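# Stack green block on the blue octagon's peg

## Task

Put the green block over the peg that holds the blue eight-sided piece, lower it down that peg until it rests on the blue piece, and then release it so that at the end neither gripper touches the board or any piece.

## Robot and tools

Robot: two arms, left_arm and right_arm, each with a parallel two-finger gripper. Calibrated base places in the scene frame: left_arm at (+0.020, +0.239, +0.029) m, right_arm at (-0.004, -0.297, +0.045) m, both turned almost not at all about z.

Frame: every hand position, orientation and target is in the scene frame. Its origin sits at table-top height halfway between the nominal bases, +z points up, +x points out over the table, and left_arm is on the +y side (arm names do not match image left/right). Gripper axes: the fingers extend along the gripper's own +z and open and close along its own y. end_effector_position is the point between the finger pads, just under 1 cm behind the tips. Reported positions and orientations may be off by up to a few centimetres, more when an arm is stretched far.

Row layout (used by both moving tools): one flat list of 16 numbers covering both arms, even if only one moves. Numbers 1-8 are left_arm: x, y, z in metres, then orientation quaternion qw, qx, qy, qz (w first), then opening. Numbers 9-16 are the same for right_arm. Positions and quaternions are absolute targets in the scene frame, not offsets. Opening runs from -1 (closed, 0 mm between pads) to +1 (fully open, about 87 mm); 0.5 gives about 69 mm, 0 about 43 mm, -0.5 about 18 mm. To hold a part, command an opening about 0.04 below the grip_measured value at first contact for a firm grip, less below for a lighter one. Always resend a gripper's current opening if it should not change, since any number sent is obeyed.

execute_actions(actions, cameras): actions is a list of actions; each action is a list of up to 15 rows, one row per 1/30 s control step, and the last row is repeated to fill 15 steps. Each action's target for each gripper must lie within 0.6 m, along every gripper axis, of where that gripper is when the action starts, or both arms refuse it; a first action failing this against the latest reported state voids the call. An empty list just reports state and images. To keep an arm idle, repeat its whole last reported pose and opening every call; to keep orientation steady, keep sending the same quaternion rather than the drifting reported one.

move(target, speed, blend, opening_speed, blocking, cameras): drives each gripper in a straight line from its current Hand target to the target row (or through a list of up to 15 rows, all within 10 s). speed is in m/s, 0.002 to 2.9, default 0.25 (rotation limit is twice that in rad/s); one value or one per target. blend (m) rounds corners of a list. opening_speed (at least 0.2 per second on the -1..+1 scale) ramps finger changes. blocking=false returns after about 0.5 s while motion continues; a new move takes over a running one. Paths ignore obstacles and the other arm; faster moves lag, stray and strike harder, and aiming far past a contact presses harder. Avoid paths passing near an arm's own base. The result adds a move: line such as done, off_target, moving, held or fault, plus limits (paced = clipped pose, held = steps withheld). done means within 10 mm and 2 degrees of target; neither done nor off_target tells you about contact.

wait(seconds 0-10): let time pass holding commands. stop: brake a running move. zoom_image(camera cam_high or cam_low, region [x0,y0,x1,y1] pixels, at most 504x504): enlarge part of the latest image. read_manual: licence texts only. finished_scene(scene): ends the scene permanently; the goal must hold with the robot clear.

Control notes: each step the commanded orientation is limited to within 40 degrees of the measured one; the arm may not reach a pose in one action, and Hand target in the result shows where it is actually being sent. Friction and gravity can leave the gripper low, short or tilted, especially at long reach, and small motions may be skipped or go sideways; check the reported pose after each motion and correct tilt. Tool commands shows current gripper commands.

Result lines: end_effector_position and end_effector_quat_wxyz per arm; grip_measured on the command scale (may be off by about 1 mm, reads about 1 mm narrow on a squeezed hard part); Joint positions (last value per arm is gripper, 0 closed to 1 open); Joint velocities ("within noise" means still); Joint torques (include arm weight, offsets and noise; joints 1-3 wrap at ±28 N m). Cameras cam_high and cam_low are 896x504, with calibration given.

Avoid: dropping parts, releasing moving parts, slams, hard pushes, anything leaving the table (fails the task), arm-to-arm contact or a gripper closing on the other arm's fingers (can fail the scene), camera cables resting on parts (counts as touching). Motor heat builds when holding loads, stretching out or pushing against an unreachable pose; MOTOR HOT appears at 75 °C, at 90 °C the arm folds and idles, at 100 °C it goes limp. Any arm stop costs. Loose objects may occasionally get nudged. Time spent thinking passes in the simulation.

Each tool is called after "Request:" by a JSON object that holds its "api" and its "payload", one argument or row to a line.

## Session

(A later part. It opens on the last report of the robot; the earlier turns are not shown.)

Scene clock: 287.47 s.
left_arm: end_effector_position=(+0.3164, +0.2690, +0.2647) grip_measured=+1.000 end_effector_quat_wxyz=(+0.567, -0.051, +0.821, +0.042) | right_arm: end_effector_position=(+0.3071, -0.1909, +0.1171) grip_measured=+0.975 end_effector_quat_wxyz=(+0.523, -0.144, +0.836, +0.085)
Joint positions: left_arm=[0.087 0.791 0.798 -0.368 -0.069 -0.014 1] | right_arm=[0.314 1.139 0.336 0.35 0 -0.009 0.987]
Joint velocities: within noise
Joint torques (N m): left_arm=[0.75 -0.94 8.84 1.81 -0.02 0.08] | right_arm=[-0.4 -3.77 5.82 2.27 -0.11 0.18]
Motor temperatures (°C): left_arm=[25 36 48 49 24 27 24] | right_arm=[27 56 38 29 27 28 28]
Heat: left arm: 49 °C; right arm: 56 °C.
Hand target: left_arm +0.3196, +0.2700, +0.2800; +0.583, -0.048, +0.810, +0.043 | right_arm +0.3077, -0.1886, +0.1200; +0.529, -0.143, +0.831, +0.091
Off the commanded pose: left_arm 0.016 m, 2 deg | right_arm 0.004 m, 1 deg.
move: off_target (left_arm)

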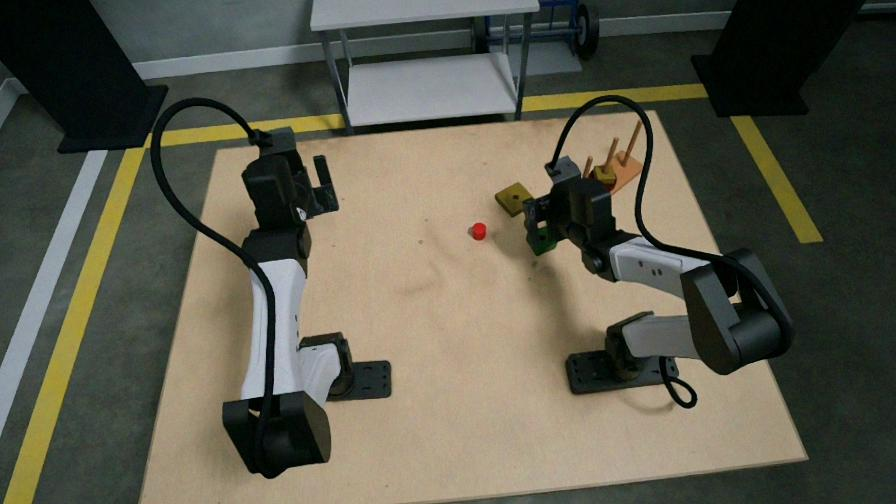

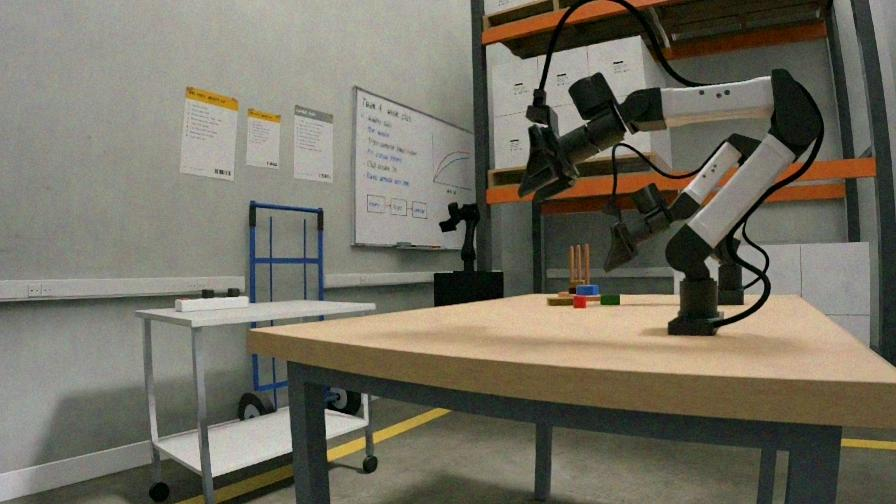

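Request:
{"api": "move", "payload": {
  "target": [
    [0.32,0.27,0.28,0.583,-0.048,0.810,0.043,1,0.3077,-0.1885,0.07,0.5296,-0.1428,0.8313,0.0910,1]
  ],
  "speed": 0.15
}}

Request:
{"api": "zoom_image", "payload": {
  "camera": "cam_high",
  "region": [490, 190, 610, 280]
}}

Request:
{"api": "zoom_image", "payload": {
  "camera": "cam_low",
  "region": [560, 230, 680, 320]
}}

Scene clock: 293.03 s.
left_arm: end_effector_position=(+0.3164, +0.2690, +0.2647) grip_measured=+1.000 end_effector_quat_wxyz=(+0.567, -0.051, +0.821, +0.042) | right_arm: end_effector_position=(+0.3102, -0.1898, +0.0742) grip_measured=+0.975 end_effector_quat_wxyz=(+0.533, -0.143, +0.830, +0.087)
Joint positions: left_arm=[0.087 0.791 0.798 -0.368 -0.069 -0.014 1] | right_arm=[0.314 1.389 0.217 0.742 0 -0.009 0.987]
Joint velocities: within noise
Joint torques (N m): left_arm=[0.8 -1.01 8.83 1.83 0 0.09] | right_arm=[-0.32 -3 4.44 2.25 -0.12 0.16]
Motor temperatures (°C): left_arm=[25 36 48 49 24 27 24] | right_arm=[27 52 38 31 27 28 28]
Heat: left arm: 49 °C; right arm: 52 °C.
Hand target: left_arm +0.3196, +0.2700, +0.2800; +0.583, -0.048, +0.810, +0.043 | right_arm +0.3077, -0.1886, +0.0701; +0.529, -0.143, +0.831, +0.091
Off the commanded pose: left_arm 0.016 m, 2 deg | right_arm 0.005 m, 1 deg.
move: off_target (left_arm)

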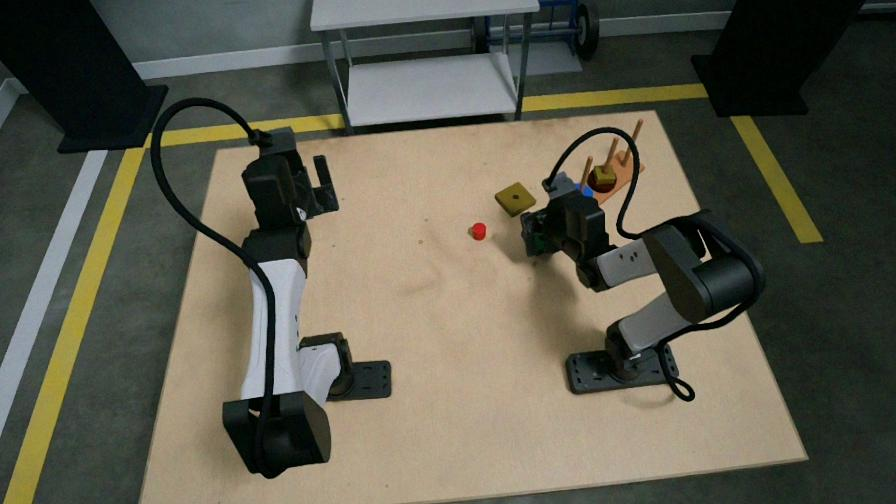

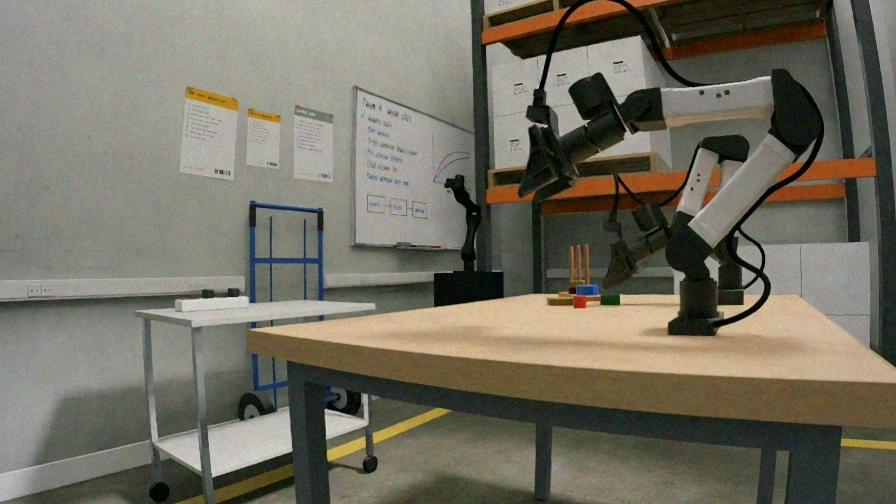

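Scaled by 4.200 from the camera's 896x504 image, which has a finer 1280x720 frame.

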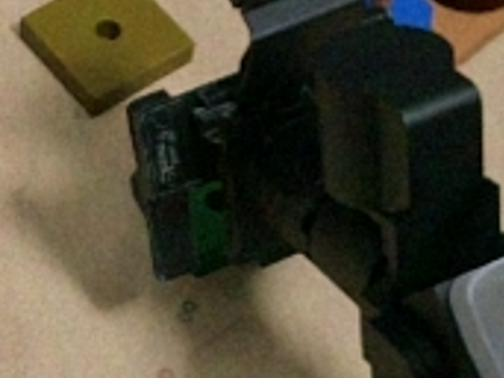

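Scaled by 4.200 from the camera's 896x504 image, which has a finer 1280x720 frame.

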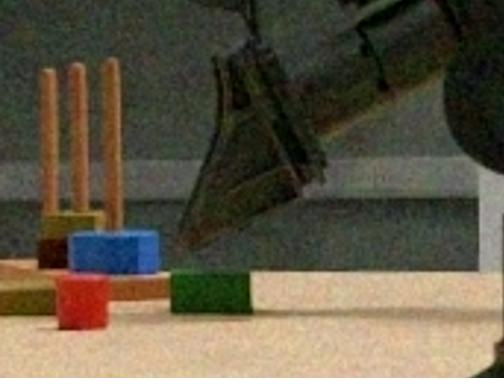

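Request:
{"api": "move", "payload": {
  "target": [
    [0.32,0.27,0.28,0.583,-0.048,0.810,0.043,1,0.2975,-0.191,0.07,0.5296,-0.1428,0.8313,0.0910,1],
    [0.32,0.27,0.28,0.583,-0.048,0.810,0.043,1,0.2975,-0.191,0.046,0.5296,-0.1428,0.8313,0.0910,1]
  ],
  "speed": 0.08
}}

Request:
{"api": "zoom_image", "payload": {
  "camera": "cam_high",
  "region": [490, 190, 610, 280]
}}

Request:
{"api": "zoom_image", "payload": {
  "camera": "cam_low",
  "region": [560, 230, 680, 320]
}}

Scene clock: 309.70 s.
left_arm: end_effector_position=(+0.3164, +0.2690, +0.2647) grip_measured=+1.000 end_effector_quat_wxyz=(+0.567, -0.051, +0.821, +0.042) | right_arm: end_effector_position=(+0.3004, -0.1926, +0.0495) grip_measured=+0.975 end_effector_quat_wxyz=(+0.533, -0.143, +0.829, +0.087)
Joint positions: left_arm=[0.087 0.791 0.798 -0.368 -0.069 -0.014 1] | right_arm=[0.316 1.541 0.139 0.971 0 -0.009 0.987]
Joint velocities: within noise
Joint torques (N m): left_arm=[0.73 -0.92 8.76 1.84 0.02 0.08] | right_arm=[-0.05 -3.33 3.38 2.21 -0.07 0.21]
Motor temperatures (°C): left_arm=[25 36 48 49 24 27 24] | right_arm=[27 45 37 33 27 28 27]
Heat: left arm: 49 °C; right arm: 45 °C.
Hand target: left_arm +0.3196, +0.2700, +0.2800; +0.583, -0.048, +0.810, +0.043 | right_arm +0.2975, -0.1911, +0.0461; +0.529, -0.143, +0.831, +0.091
Off the commanded pose: left_arm 0.016 m, 2 deg | right_arm 0.005 m, 1 deg.
move: off_target (left_arm)

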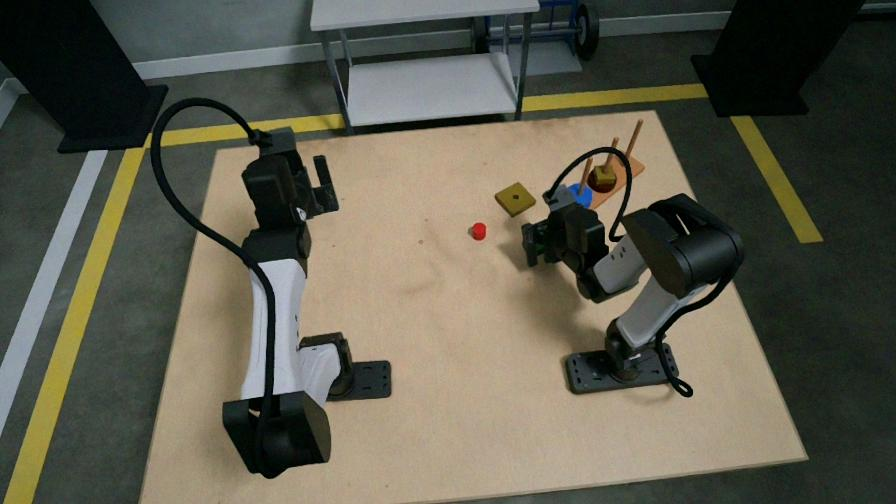

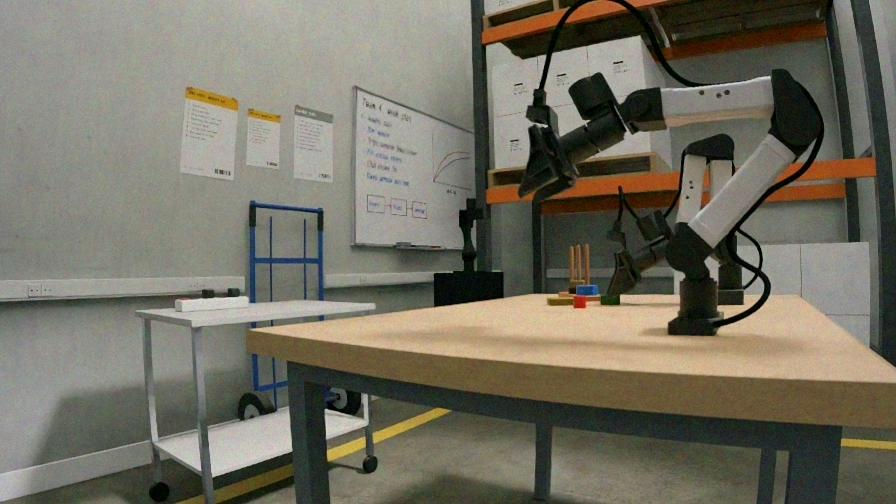

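Scaled by 4.200 from the camera's 896x504 image, which has a finer 1280x720 frame.

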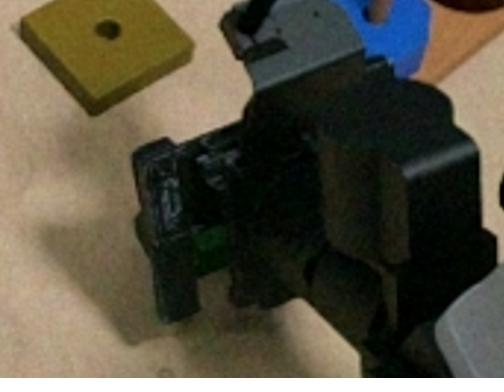

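Scaled by 4.200 from the camera's 896x504 image, which has a finer 1280x720 frame.

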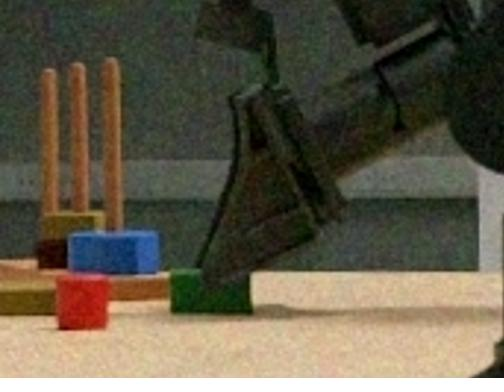

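Request:
{"api": "move", "payload": {
  "target": [
    [0.32,0.27,0.28,0.583,-0.048,0.810,0.043,1,0.2975,-0.191,0.0285,0.5296,-0.1428,0.8313,0.0910,1]
  ],
  "speed": 0.06
}}

Request:
{"api": "zoom_image", "payload": {
  "camera": "cam_high",
  "region": [490, 190, 610, 280]
}}

Request:
{"api": "zoom_image", "payload": {
  "camera": "cam_low",
  "region": [560, 230, 680, 320]
}}

Scene clock: 316.20 s.
left_arm: end_effector_position=(+0.3164, +0.2690, +0.2646) grip_measured=+1.000 end_effector_quat_wxyz=(+0.567, -0.051, +0.821, +0.042) | right_arm: end_effector_position=(+0.3033, -0.1914, +0.0359) grip_measured=+0.975 end_effector_quat_wxyz=(+0.540, -0.141, +0.825, +0.089)
Joint positions: left_arm=[0.087 0.791 0.798 -0.369 -0.069 -0.014 1] | right_arm=[0.316 1.715 0.125 1.178 0 -0.005 0.988]
Joint velocities: within noise
Joint torques (N m): left_arm=[0.77 -0.99 8.83 1.82 0 0.1] | right_arm=[-0.03 -3.59 2.33 2.1 -0.1 0.16]
Motor temperatures (°C): left_arm=[25 35 48 49 24 27 24] | right_arm=[27 43 36 34 27 28 27]
Heat: left arm: 49 °C; right arm: 43 °C.
Hand target: left_arm +0.3195, +0.2700, +0.2799; +0.583, -0.048, +0.810, +0.043 | right_arm +0.2975, -0.1911, +0.0287; +0.530, -0.143, +0.831, +0.091
Off the commanded pose: left_arm 0.016 m, 2 deg | right_arm 0.009 m, 1 deg.
move: off_target (left_arm)

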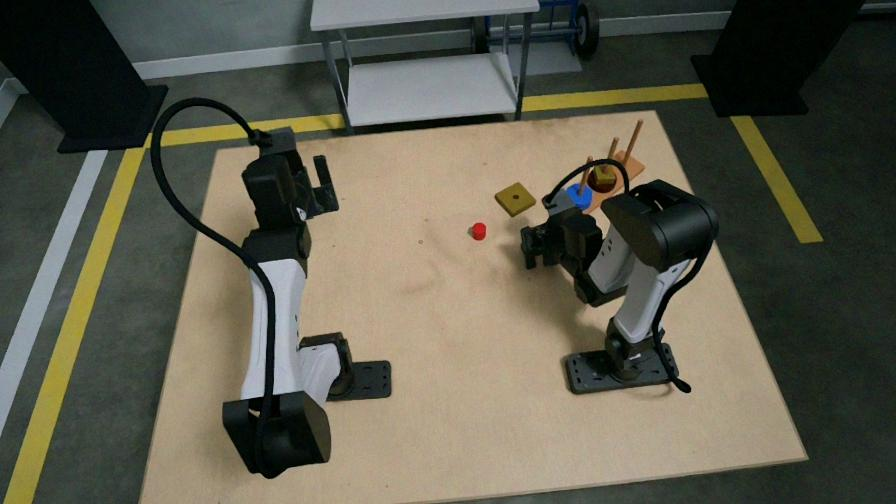

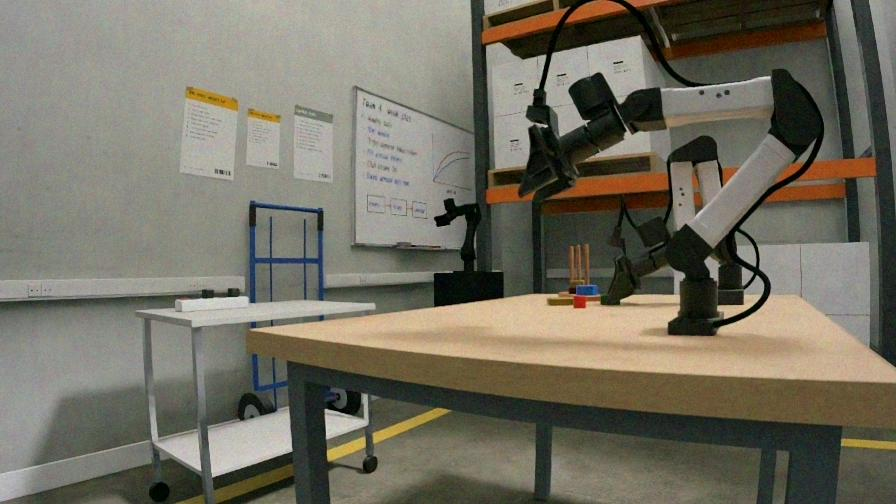

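Scaled by 4.200 from the camera's 896x504 image, which has a finer 1280x720 frame.

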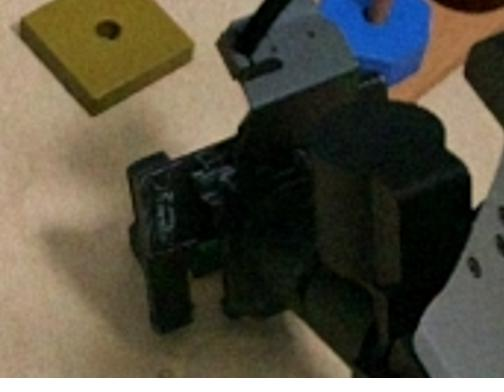

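Scaled by 4.200 from the camera's 896x504 image, which has a finer 1280x720 frame.

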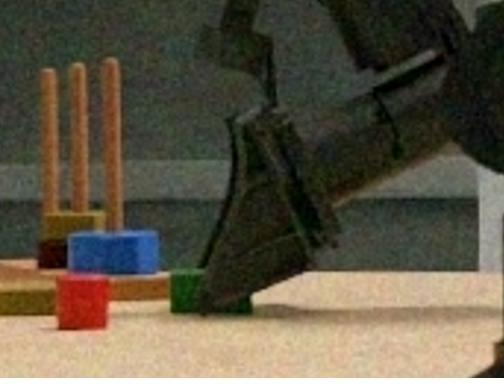

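Request:
{"api": "move", "payload": {
  "target": [0.32,0.27,0.28,0.583,-0.048,0.810,0.043,1,0.2985,-0.191,0.030,0.5296,-0.1428,0.8313,0.0910,0.0],
  "speed": 0.05,
  "opening_speed": 0.6
}}

Request:
{"api": "zoom_image", "payload": {
  "camera": "cam_high",
  "region": [490, 190, 610, 280]
}}

Request:
{"api": "zoom_image", "payload": {
  "camera": "cam_low",
  "region": [560, 230, 680, 320]
}}

Scene clock: 322.17 s.
left_arm: end_effector_position=(+0.3164, +0.2690, +0.2646) grip_measured=+1.000 end_effector_quat_wxyz=(+0.567, -0.051, +0.821, +0.042) | right_arm: end_effector_position=(+0.3033, -0.1914, +0.0358) grip_measured=+0.114 end_effector_quat_wxyz=(+0.540, -0.141, +0.825, +0.089)
Joint positions: left_arm=[0.087 0.791 0.798 -0.369 -0.069 -0.014 1] | right_arm=[0.316 1.715 0.125 1.178 0 -0.005 0.557]
Joint velocities: within noise
Joint torques (N m): left_arm=[0.77 -0.94 8.94 1.84 -0.03 0.11] | right_arm=[-0.16 -4.63 2.66 1.93 -0.1 0.19]
Motor temperatures (°C): left_arm=[25 35 48 49 24 27 24] | right_arm=[27 42 36 35 27 27 27]
Heat: left arm: 49 °C; right arm: 42 °C.
Hand target: left_arm +0.3195, +0.2700, +0.2799; +0.583, -0.048, +0.810, +0.043 | right_arm +0.2985, -0.1911, +0.0302; +0.530, -0.143, +0.831, +0.091
Off the commanded pose: left_arm 0.016 m, 2 deg | right_arm 0.008 m, 1 deg.
move: off_target (left_arm)

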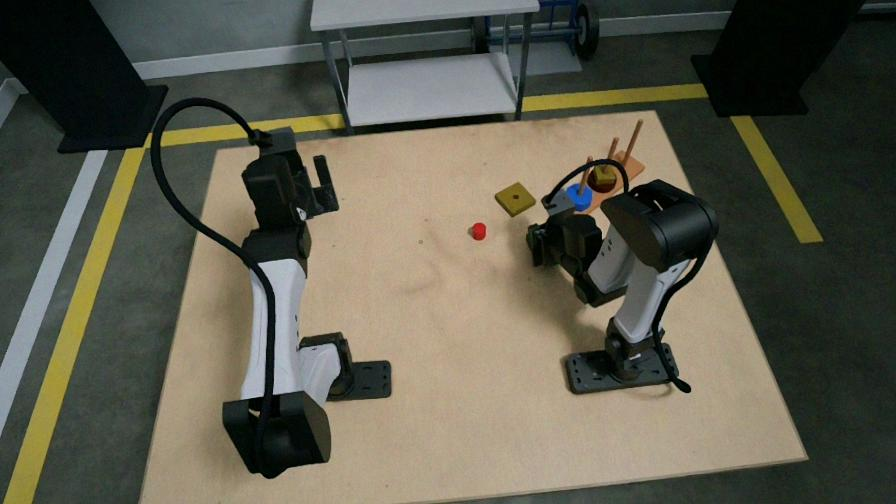

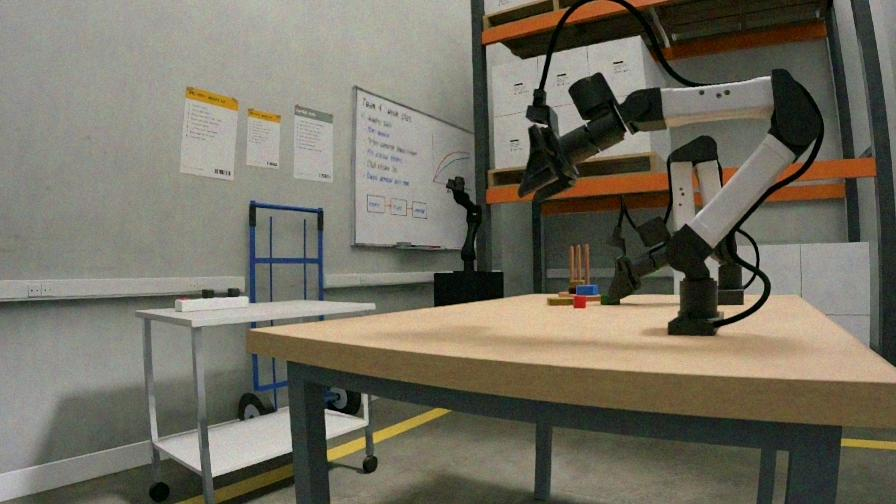

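Scaled by 4.200 from the camera's 896x504 image, which has a finer 1280x720 frame.

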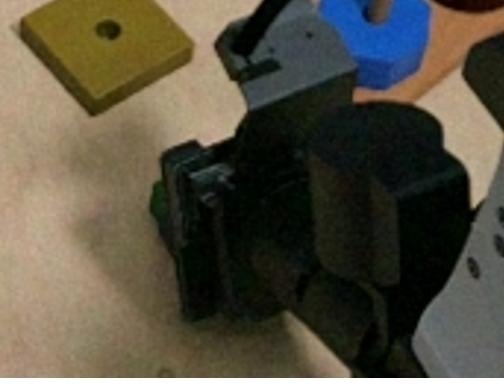

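Scaled by 4.200 from the camera's 896x504 image, which has a finer 1280x720 frame.

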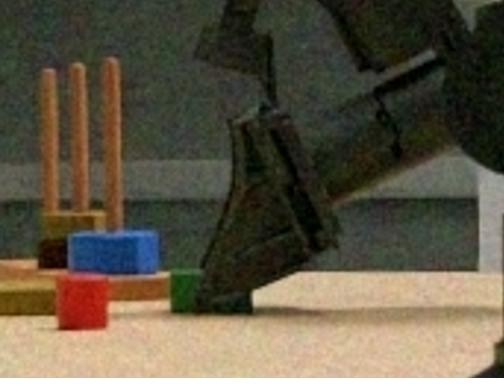

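Request:
{"api": "move", "payload": {
  "target": [
    [0.32,0.27,0.28,0.583,-0.048,0.810,0.043,1,0.305,-0.191,0.10,0.5339,-0.141,0.829,0.091,0.0],
    [0.32,0.27,0.28,0.583,-0.048,0.810,0.043,1,0.33,-0.25,0.24,0.541,0,0.841,0,0.0]
  ],
  "speed": [0.1,0.2]
}}

Request:
{"api": "zoom_image", "payload": {
  "camera": "cam_high",
  "region": [520, 90, 680, 250]
}}

Request:
{"api": "zoom_image", "payload": {
  "camera": "cam_low",
  "region": [540, 180, 690, 320]
}}

Scene clock: 333.97 s.
left_arm: end_effector_position=(+0.3164, +0.2690, +0.2646) grip_measured=+1.000 end_effector_quat_wxyz=(+0.567, -0.051, +0.821, +0.042) | right_arm: end_effector_position=(+0.3268, -0.2472, +0.2341) grip_measured=+0.114 end_effector_quat_wxyz=(+0.538, -0.012, +0.843, +0.003)
Joint positions: left_arm=[0.087 0.791 0.798 -0.369 -0.069 -0.014 1] | right_arm=[0.23 0.994 0.744 -0.195 0.206 0.088 0.557]
Joint velocities: within noise
Joint torques (N m): left_arm=[0.66 -0.91 8.79 1.83 0 0.11] | right_arm=[-0.92 -2.29 8.92 1.96 0.11 0.27]
Motor temperatures (°C): left_arm=[25 35 48 49 24 27 24] | right_arm=[27 40 36 35 27 27 28]
Heat: left arm: 49 °C; right arm: 40 °C.
Hand target: left_arm +0.3195, +0.2700, +0.2799; +0.583, -0.048, +0.810, +0.043 | right_arm +0.3299, -0.2499, +0.2401; +0.541, +0.000, +0.841, +0.000
Off the commanded pose: left_arm 0.016 m, 2 deg | right_arm 0.007 m, 2 deg.
move: off_target (left_arm)

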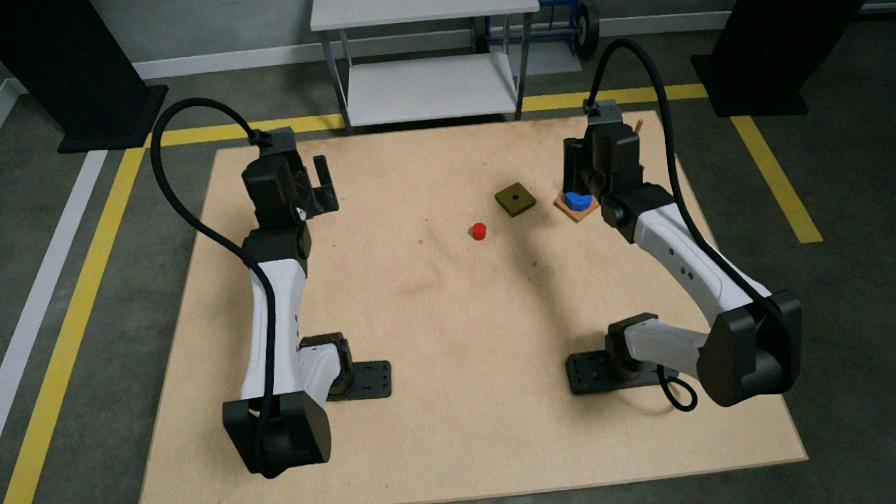

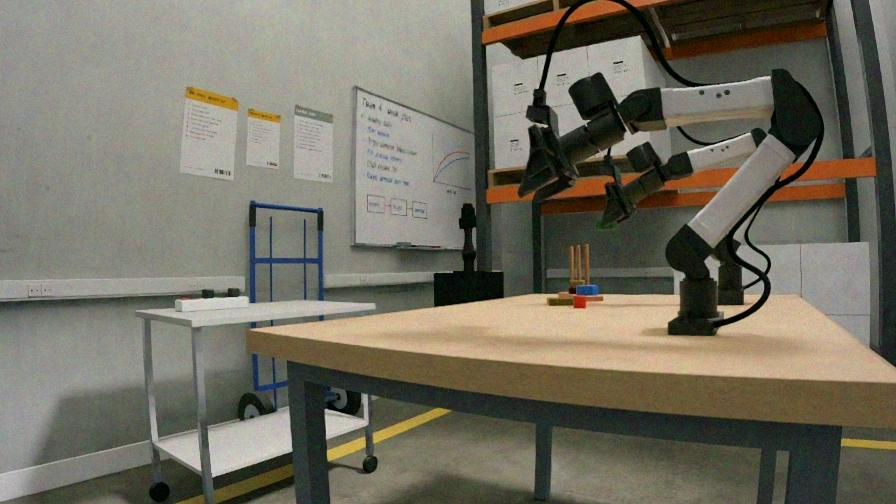

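Scaled by 3.150 from the camera's 896x504 image, which has a finer 1280x720 frame.

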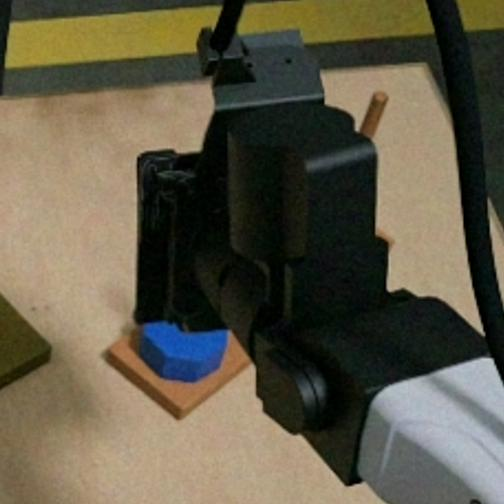

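Scaled by 3.360 from the camera's 896x504 image, which has a finer 1280x720 frame.

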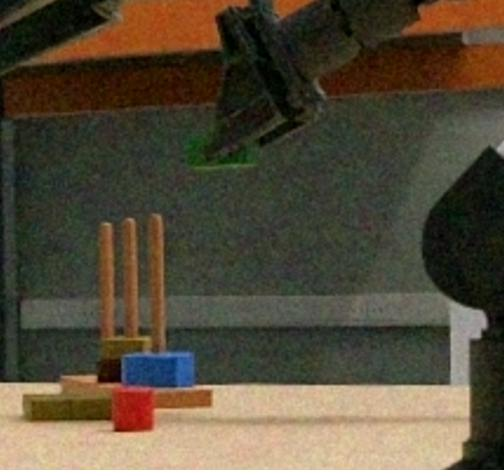

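Request:
{"api": "move", "payload": {
  "target": [
    [0.32,0.27,0.28,0.583,-0.048,0.810,0.043,1,0.38,-0.27,0.24,0.5084,-0.2876,0.7903,0.1850,0.0]
  ],
  "speed": 0.2
}}

Request:
{"api": "zoom_image", "payload": {
  "camera": "cam_high",
  "region": [520, 90, 680, 250]
}}

Request:
{"api": "zoom_image", "payload": {
  "camera": "cam_low",
  "region": [540, 180, 690, 320]
}}

Scene clock: 370.43 s.
left_arm: end_effector_position=(+0.3164, +0.2690, +0.2646) grip_measured=+1.000 end_effector_quat_wxyz=(+0.567, -0.051, +0.821, +0.042) | right_arm: end_effector_position=(+0.3765, -0.2701, +0.2357) grip_measured=+0.114 end_effector_quat_wxyz=(+0.506, -0.279, +0.796, +0.182)
Joint positions: left_arm=[0.087 0.791 0.798 -0.369 -0.069 -0.014 1] | right_arm=[-0.243 1.372 1.031 -0.307 -0.796 -0.489 0.557]
Joint velocities: within noise
Joint torques (N m): left_arm=[0.76 -1.02 8.75 1.83 -0.01 0.07] | right_arm=[-0.81 -4.53 9.03 1.62 -0.48 -0.02]
Motor temperatures (°C): left_arm=[25 35 48 49 24 27 24] | right_arm=[27 36 42 36 27 27 28]
Heat: left arm: 49 °C; right arm: 42 °C.
Hand target: left_arm +0.3195, +0.2700, +0.2799; +0.583, -0.048, +0.810, +0.043 | right_arm +0.3799, -0.2701, +0.2400; +0.509, -0.287, +0.790, +0.185
Off the commanded pose: left_arm 0.016 m, 2 deg | right_arm 0.006 m, 1 deg.
move: off_target (left_arm)

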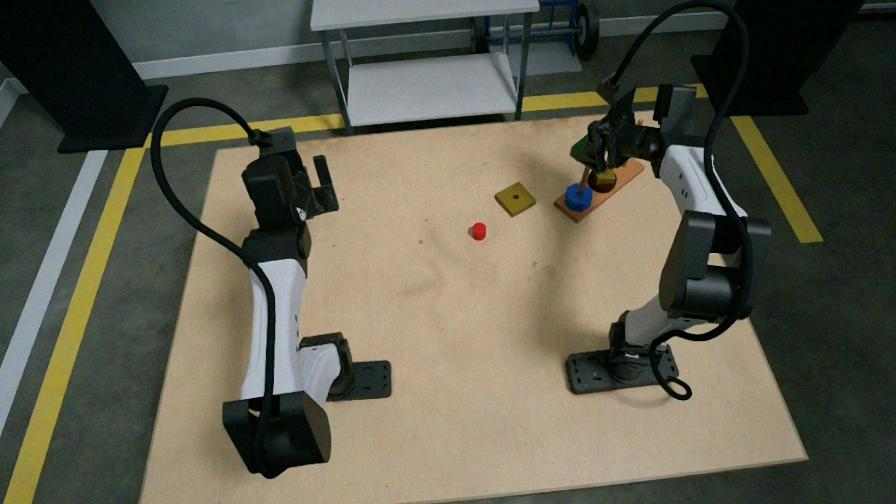

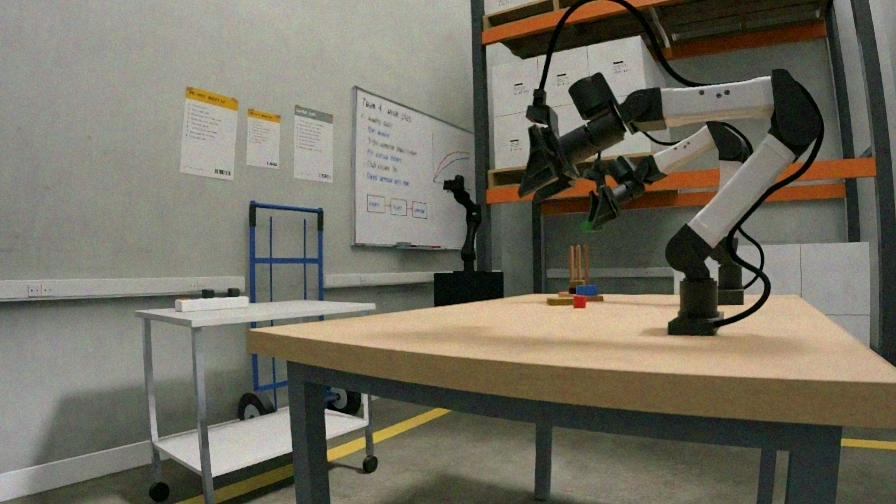

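Scaled by 3.150 from the camera's 896x504 image, which has a finer 1280x720 frame.

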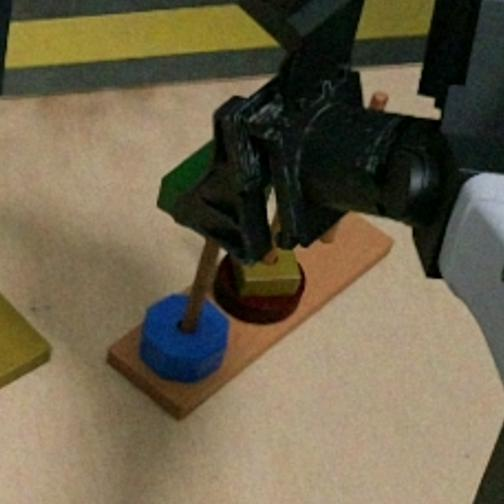

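Scaled by 3.360 from the camera's 896x504 image, which has a finer 1280x720 frame.

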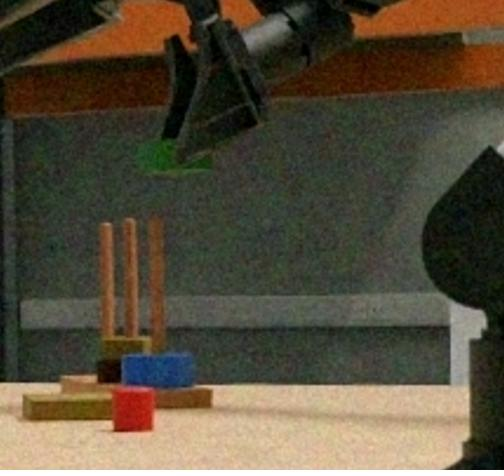

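Request:
{"api": "zoom_image", "payload": {
  "camera": "cam_high",
  "region": [560, 125, 610, 175]
}}

Request:
{"api": "zoom_image", "payload": {
  "camera": "cam_low",
  "region": [570, 210, 620, 260]
}}

Scaled by 10.080 from the camera's 896x504 image, which has a finer 1280x720 frame.

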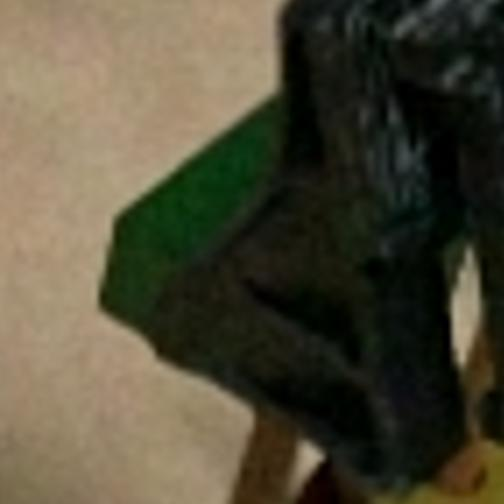

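Scaled by 10.080 from the camera's 896x504 image, which has a finer 1280x720 frame.

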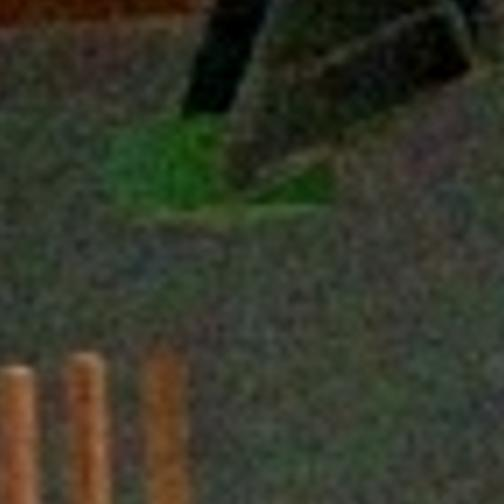

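Request:
{"api": "move", "payload": {
  "target": [
    [0.32,0.27,0.28,0.583,-0.048,0.810,0.043,1,0.402,-0.290,0.24,0.5084,-0.2876,0.7903,0.1850,0.0],
    [0.32,0.27,0.28,0.583,-0.048,0.810,0.043,1,0.402,-0.290,0.2185,0.5084,-0.2876,0.7903,0.1850,0.0]
  ],
  "speed": 0.08
}}

Request:
{"api": "zoom_image", "payload": {
  "camera": "cam_high",
  "region": [560, 110, 650, 200]
}}

Request:
{"api": "zoom_image", "payload": {
  "camera": "cam_low",
  "region": [560, 210, 620, 270]
}}

Scene clock: 416.97 s.
left_arm: end_effector_position=(+0.3164, +0.2690, +0.2646) grip_measured=+1.000 end_effector_quat_wxyz=(+0.567, -0.051, +0.821, +0.042) | right_arm: end_effector_position=(+0.3999, -0.2904, +0.2223) grip_measured=+0.114 end_effector_quat_wxyz=(+0.505, -0.280, +0.796, +0.181)
Joint positions: left_arm=[0.087 0.791 0.798 -0.369 -0.069 -0.014 1] | right_arm=[-0.29 1.492 1.088 -0.277 -0.833 -0.534 0.557]
Joint velocities: within noise
Joint torques (N m): left_arm=[0.77 -0.99 8.85 1.84 0 0.09] | right_arm=[-0.72 -5.59 6.22 1.88 -0.5 -0.03]
Motor temperatures (°C): left_arm=[25 34 49 48 24 27 24] | right_arm=[27 36 44 35 27 27 29]
Heat: left arm: 49 °C; right arm: 44 °C.
Hand target: left_arm +0.3195, +0.2700, +0.2799; +0.583, -0.048, +0.810, +0.043 | right_arm +0.4018, -0.2900, +0.2185; +0.508, -0.287, +0.791, +0.185
Off the commanded pose: left_arm 0.016 m, 2 deg | right_arm 0.004 m, 1 deg.
move: off_target (left_arm)

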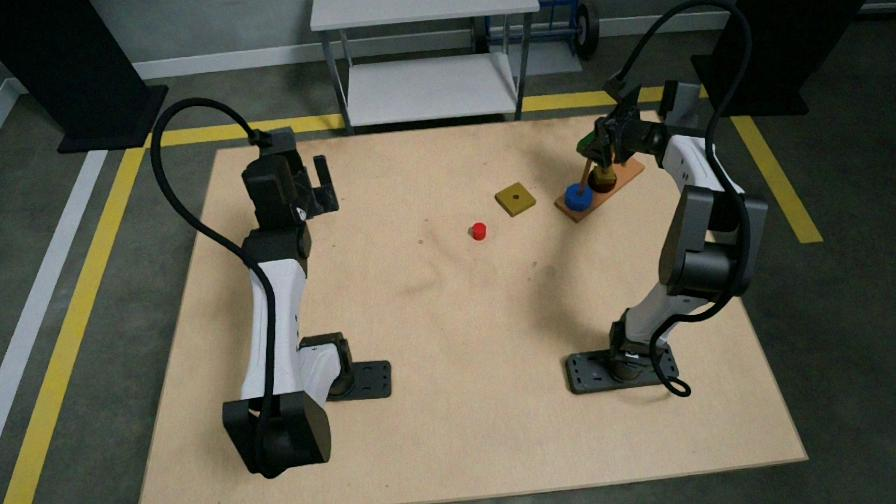

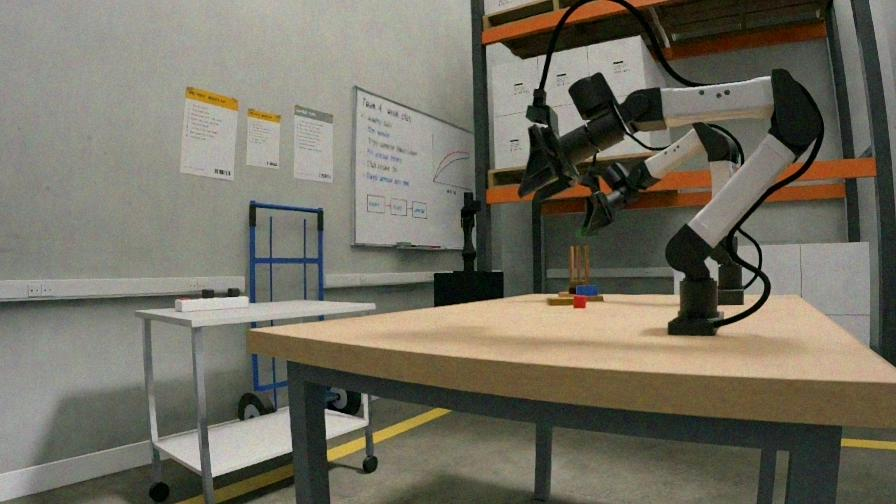

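Scaled by 5.600 from the camera's 896x504 image, which has a finer 1280x720 frame.

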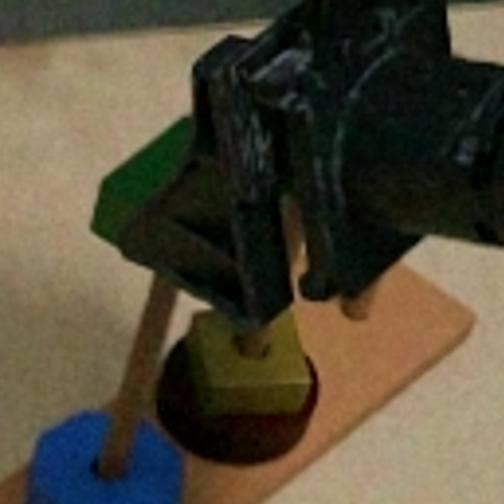

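Scaled by 8.400 from the camera's 896x504 image, which has a finer 1280x720 frame.

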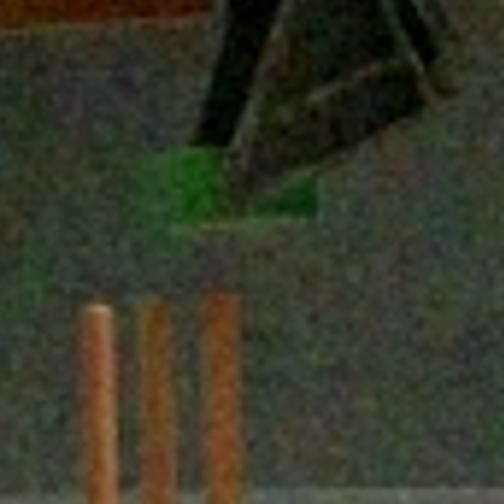

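Request:
{"api": "move", "payload": {
  "target": [
    [0.32,0.27,0.28,0.583,-0.048,0.810,0.043,1,0.402,-0.2905,0.203,0.5084,-0.2850,0.7913,0.1830,0.0]
  ],
  "speed": 0.04
}}

Request:
{"api": "zoom_image", "payload": {
  "camera": "cam_high",
  "region": [560, 110, 650, 200]
}}

Request:
{"api": "zoom_image", "payload": {
  "camera": "cam_low",
  "region": [560, 210, 620, 270]
}}

Scene clock: 428.87 s.
left_arm: end_effector_position=(+0.3164, +0.2690, +0.2646) grip_measured=+1.000 end_effector_quat_wxyz=(+0.567, -0.051, +0.821, +0.042) | right_arm: end_effector_position=(+0.4001, -0.2905, +0.2078) grip_measured=+0.114 end_effector_quat_wxyz=(+0.507, -0.281, +0.795, +0.180)
Joint positions: left_arm=[0.087 0.791 0.798 -0.369 -0.069 -0.014 1] | right_arm=[-0.29 1.502 1.036 -0.21 -0.833 -0.534 0.557]
Joint velocities: within noise
Joint torques (N m): left_arm=[0.73 -0.91 8.77 1.86 0.01 0.1] | right_arm=[-0.66 -5.61 5.93 1.84 -0.44 0.02]
Motor temperatures (°C): left_arm=[25 34 49 48 24 27 24] | right_arm=[27 35 41 36 28 27 29]
Heat: left arm: 49 °C; right arm: 41 °C.
Hand target: left_arm +0.3195, +0.2700, +0.2799; +0.583, -0.048, +0.810, +0.043 | right_arm +0.4019, -0.2905, +0.2030; +0.508, -0.285, +0.792, +0.183
Off the commanded pose: left_arm 0.016 m, 2 deg | right_arm 0.005 m, 1 deg.
move: off_target (left_arm)

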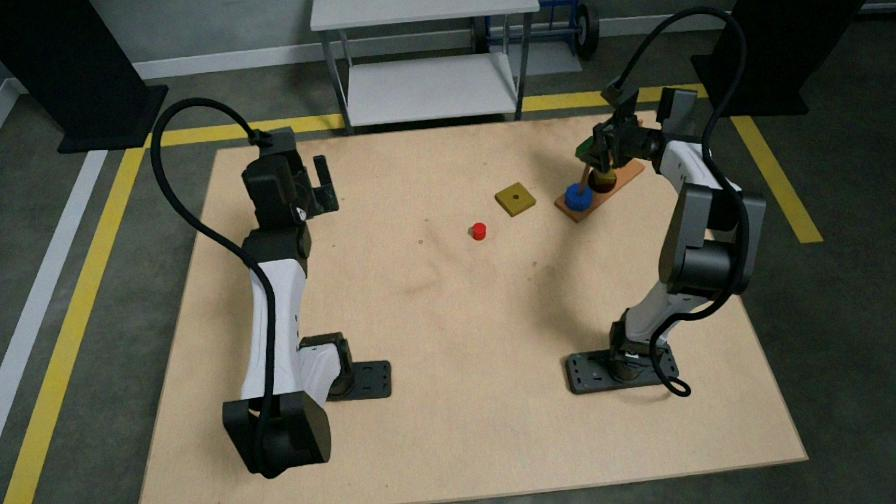

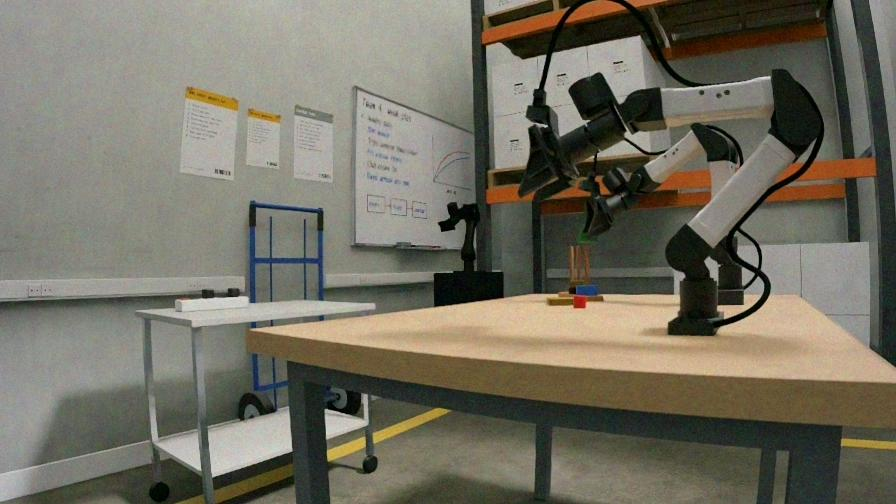

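Scaled by 5.600 from the camera's 896x504 image, which has a finer 1280x720 frame.

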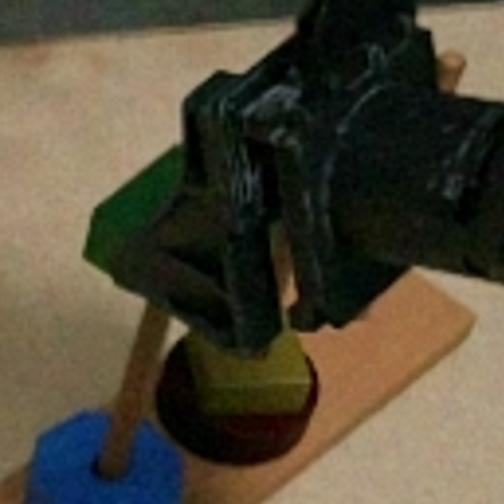

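Scaled by 8.400 from the camera's 896x504 image, which has a finer 1280x720 frame.

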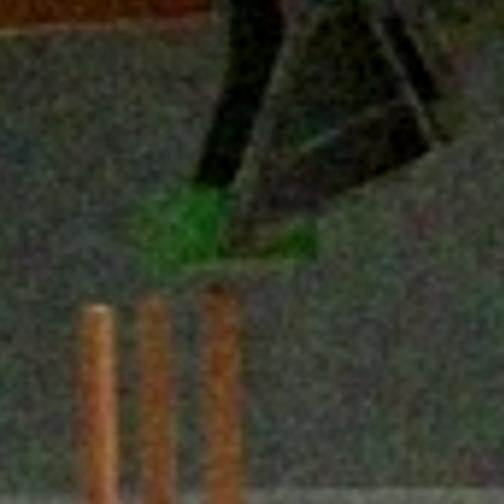

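Request:
{"api": "zoom_image", "payload": {
  "camera": "cam_high",
  "region": [568, 128, 608, 168]
}}

Request:
{"api": "zoom_image", "payload": {
  "camera": "cam_low",
  "region": [570, 228, 605, 258]
}}

Scaled by 12.600 from the camera's 896x504 image, which has a finer 1280x720 frame.

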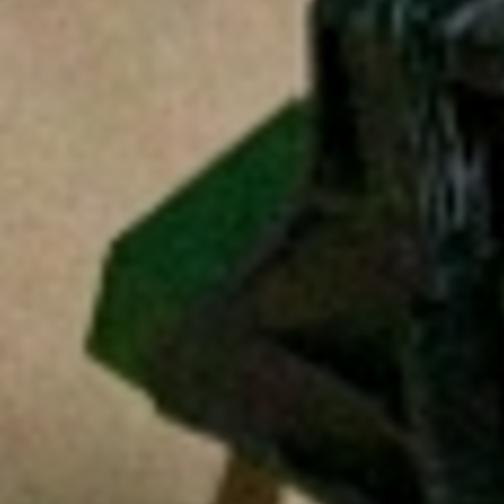

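Scaled by 14.400 from the camera's 896x504 image, which has a finer 1280x720 frame.

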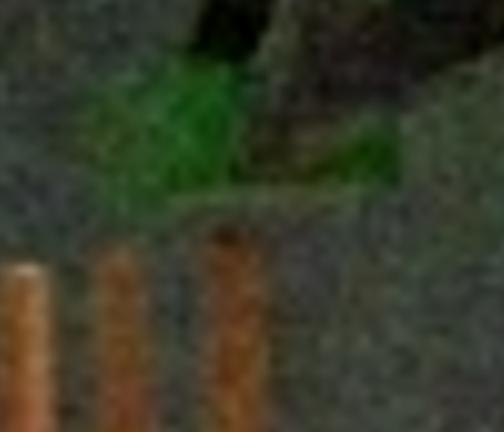

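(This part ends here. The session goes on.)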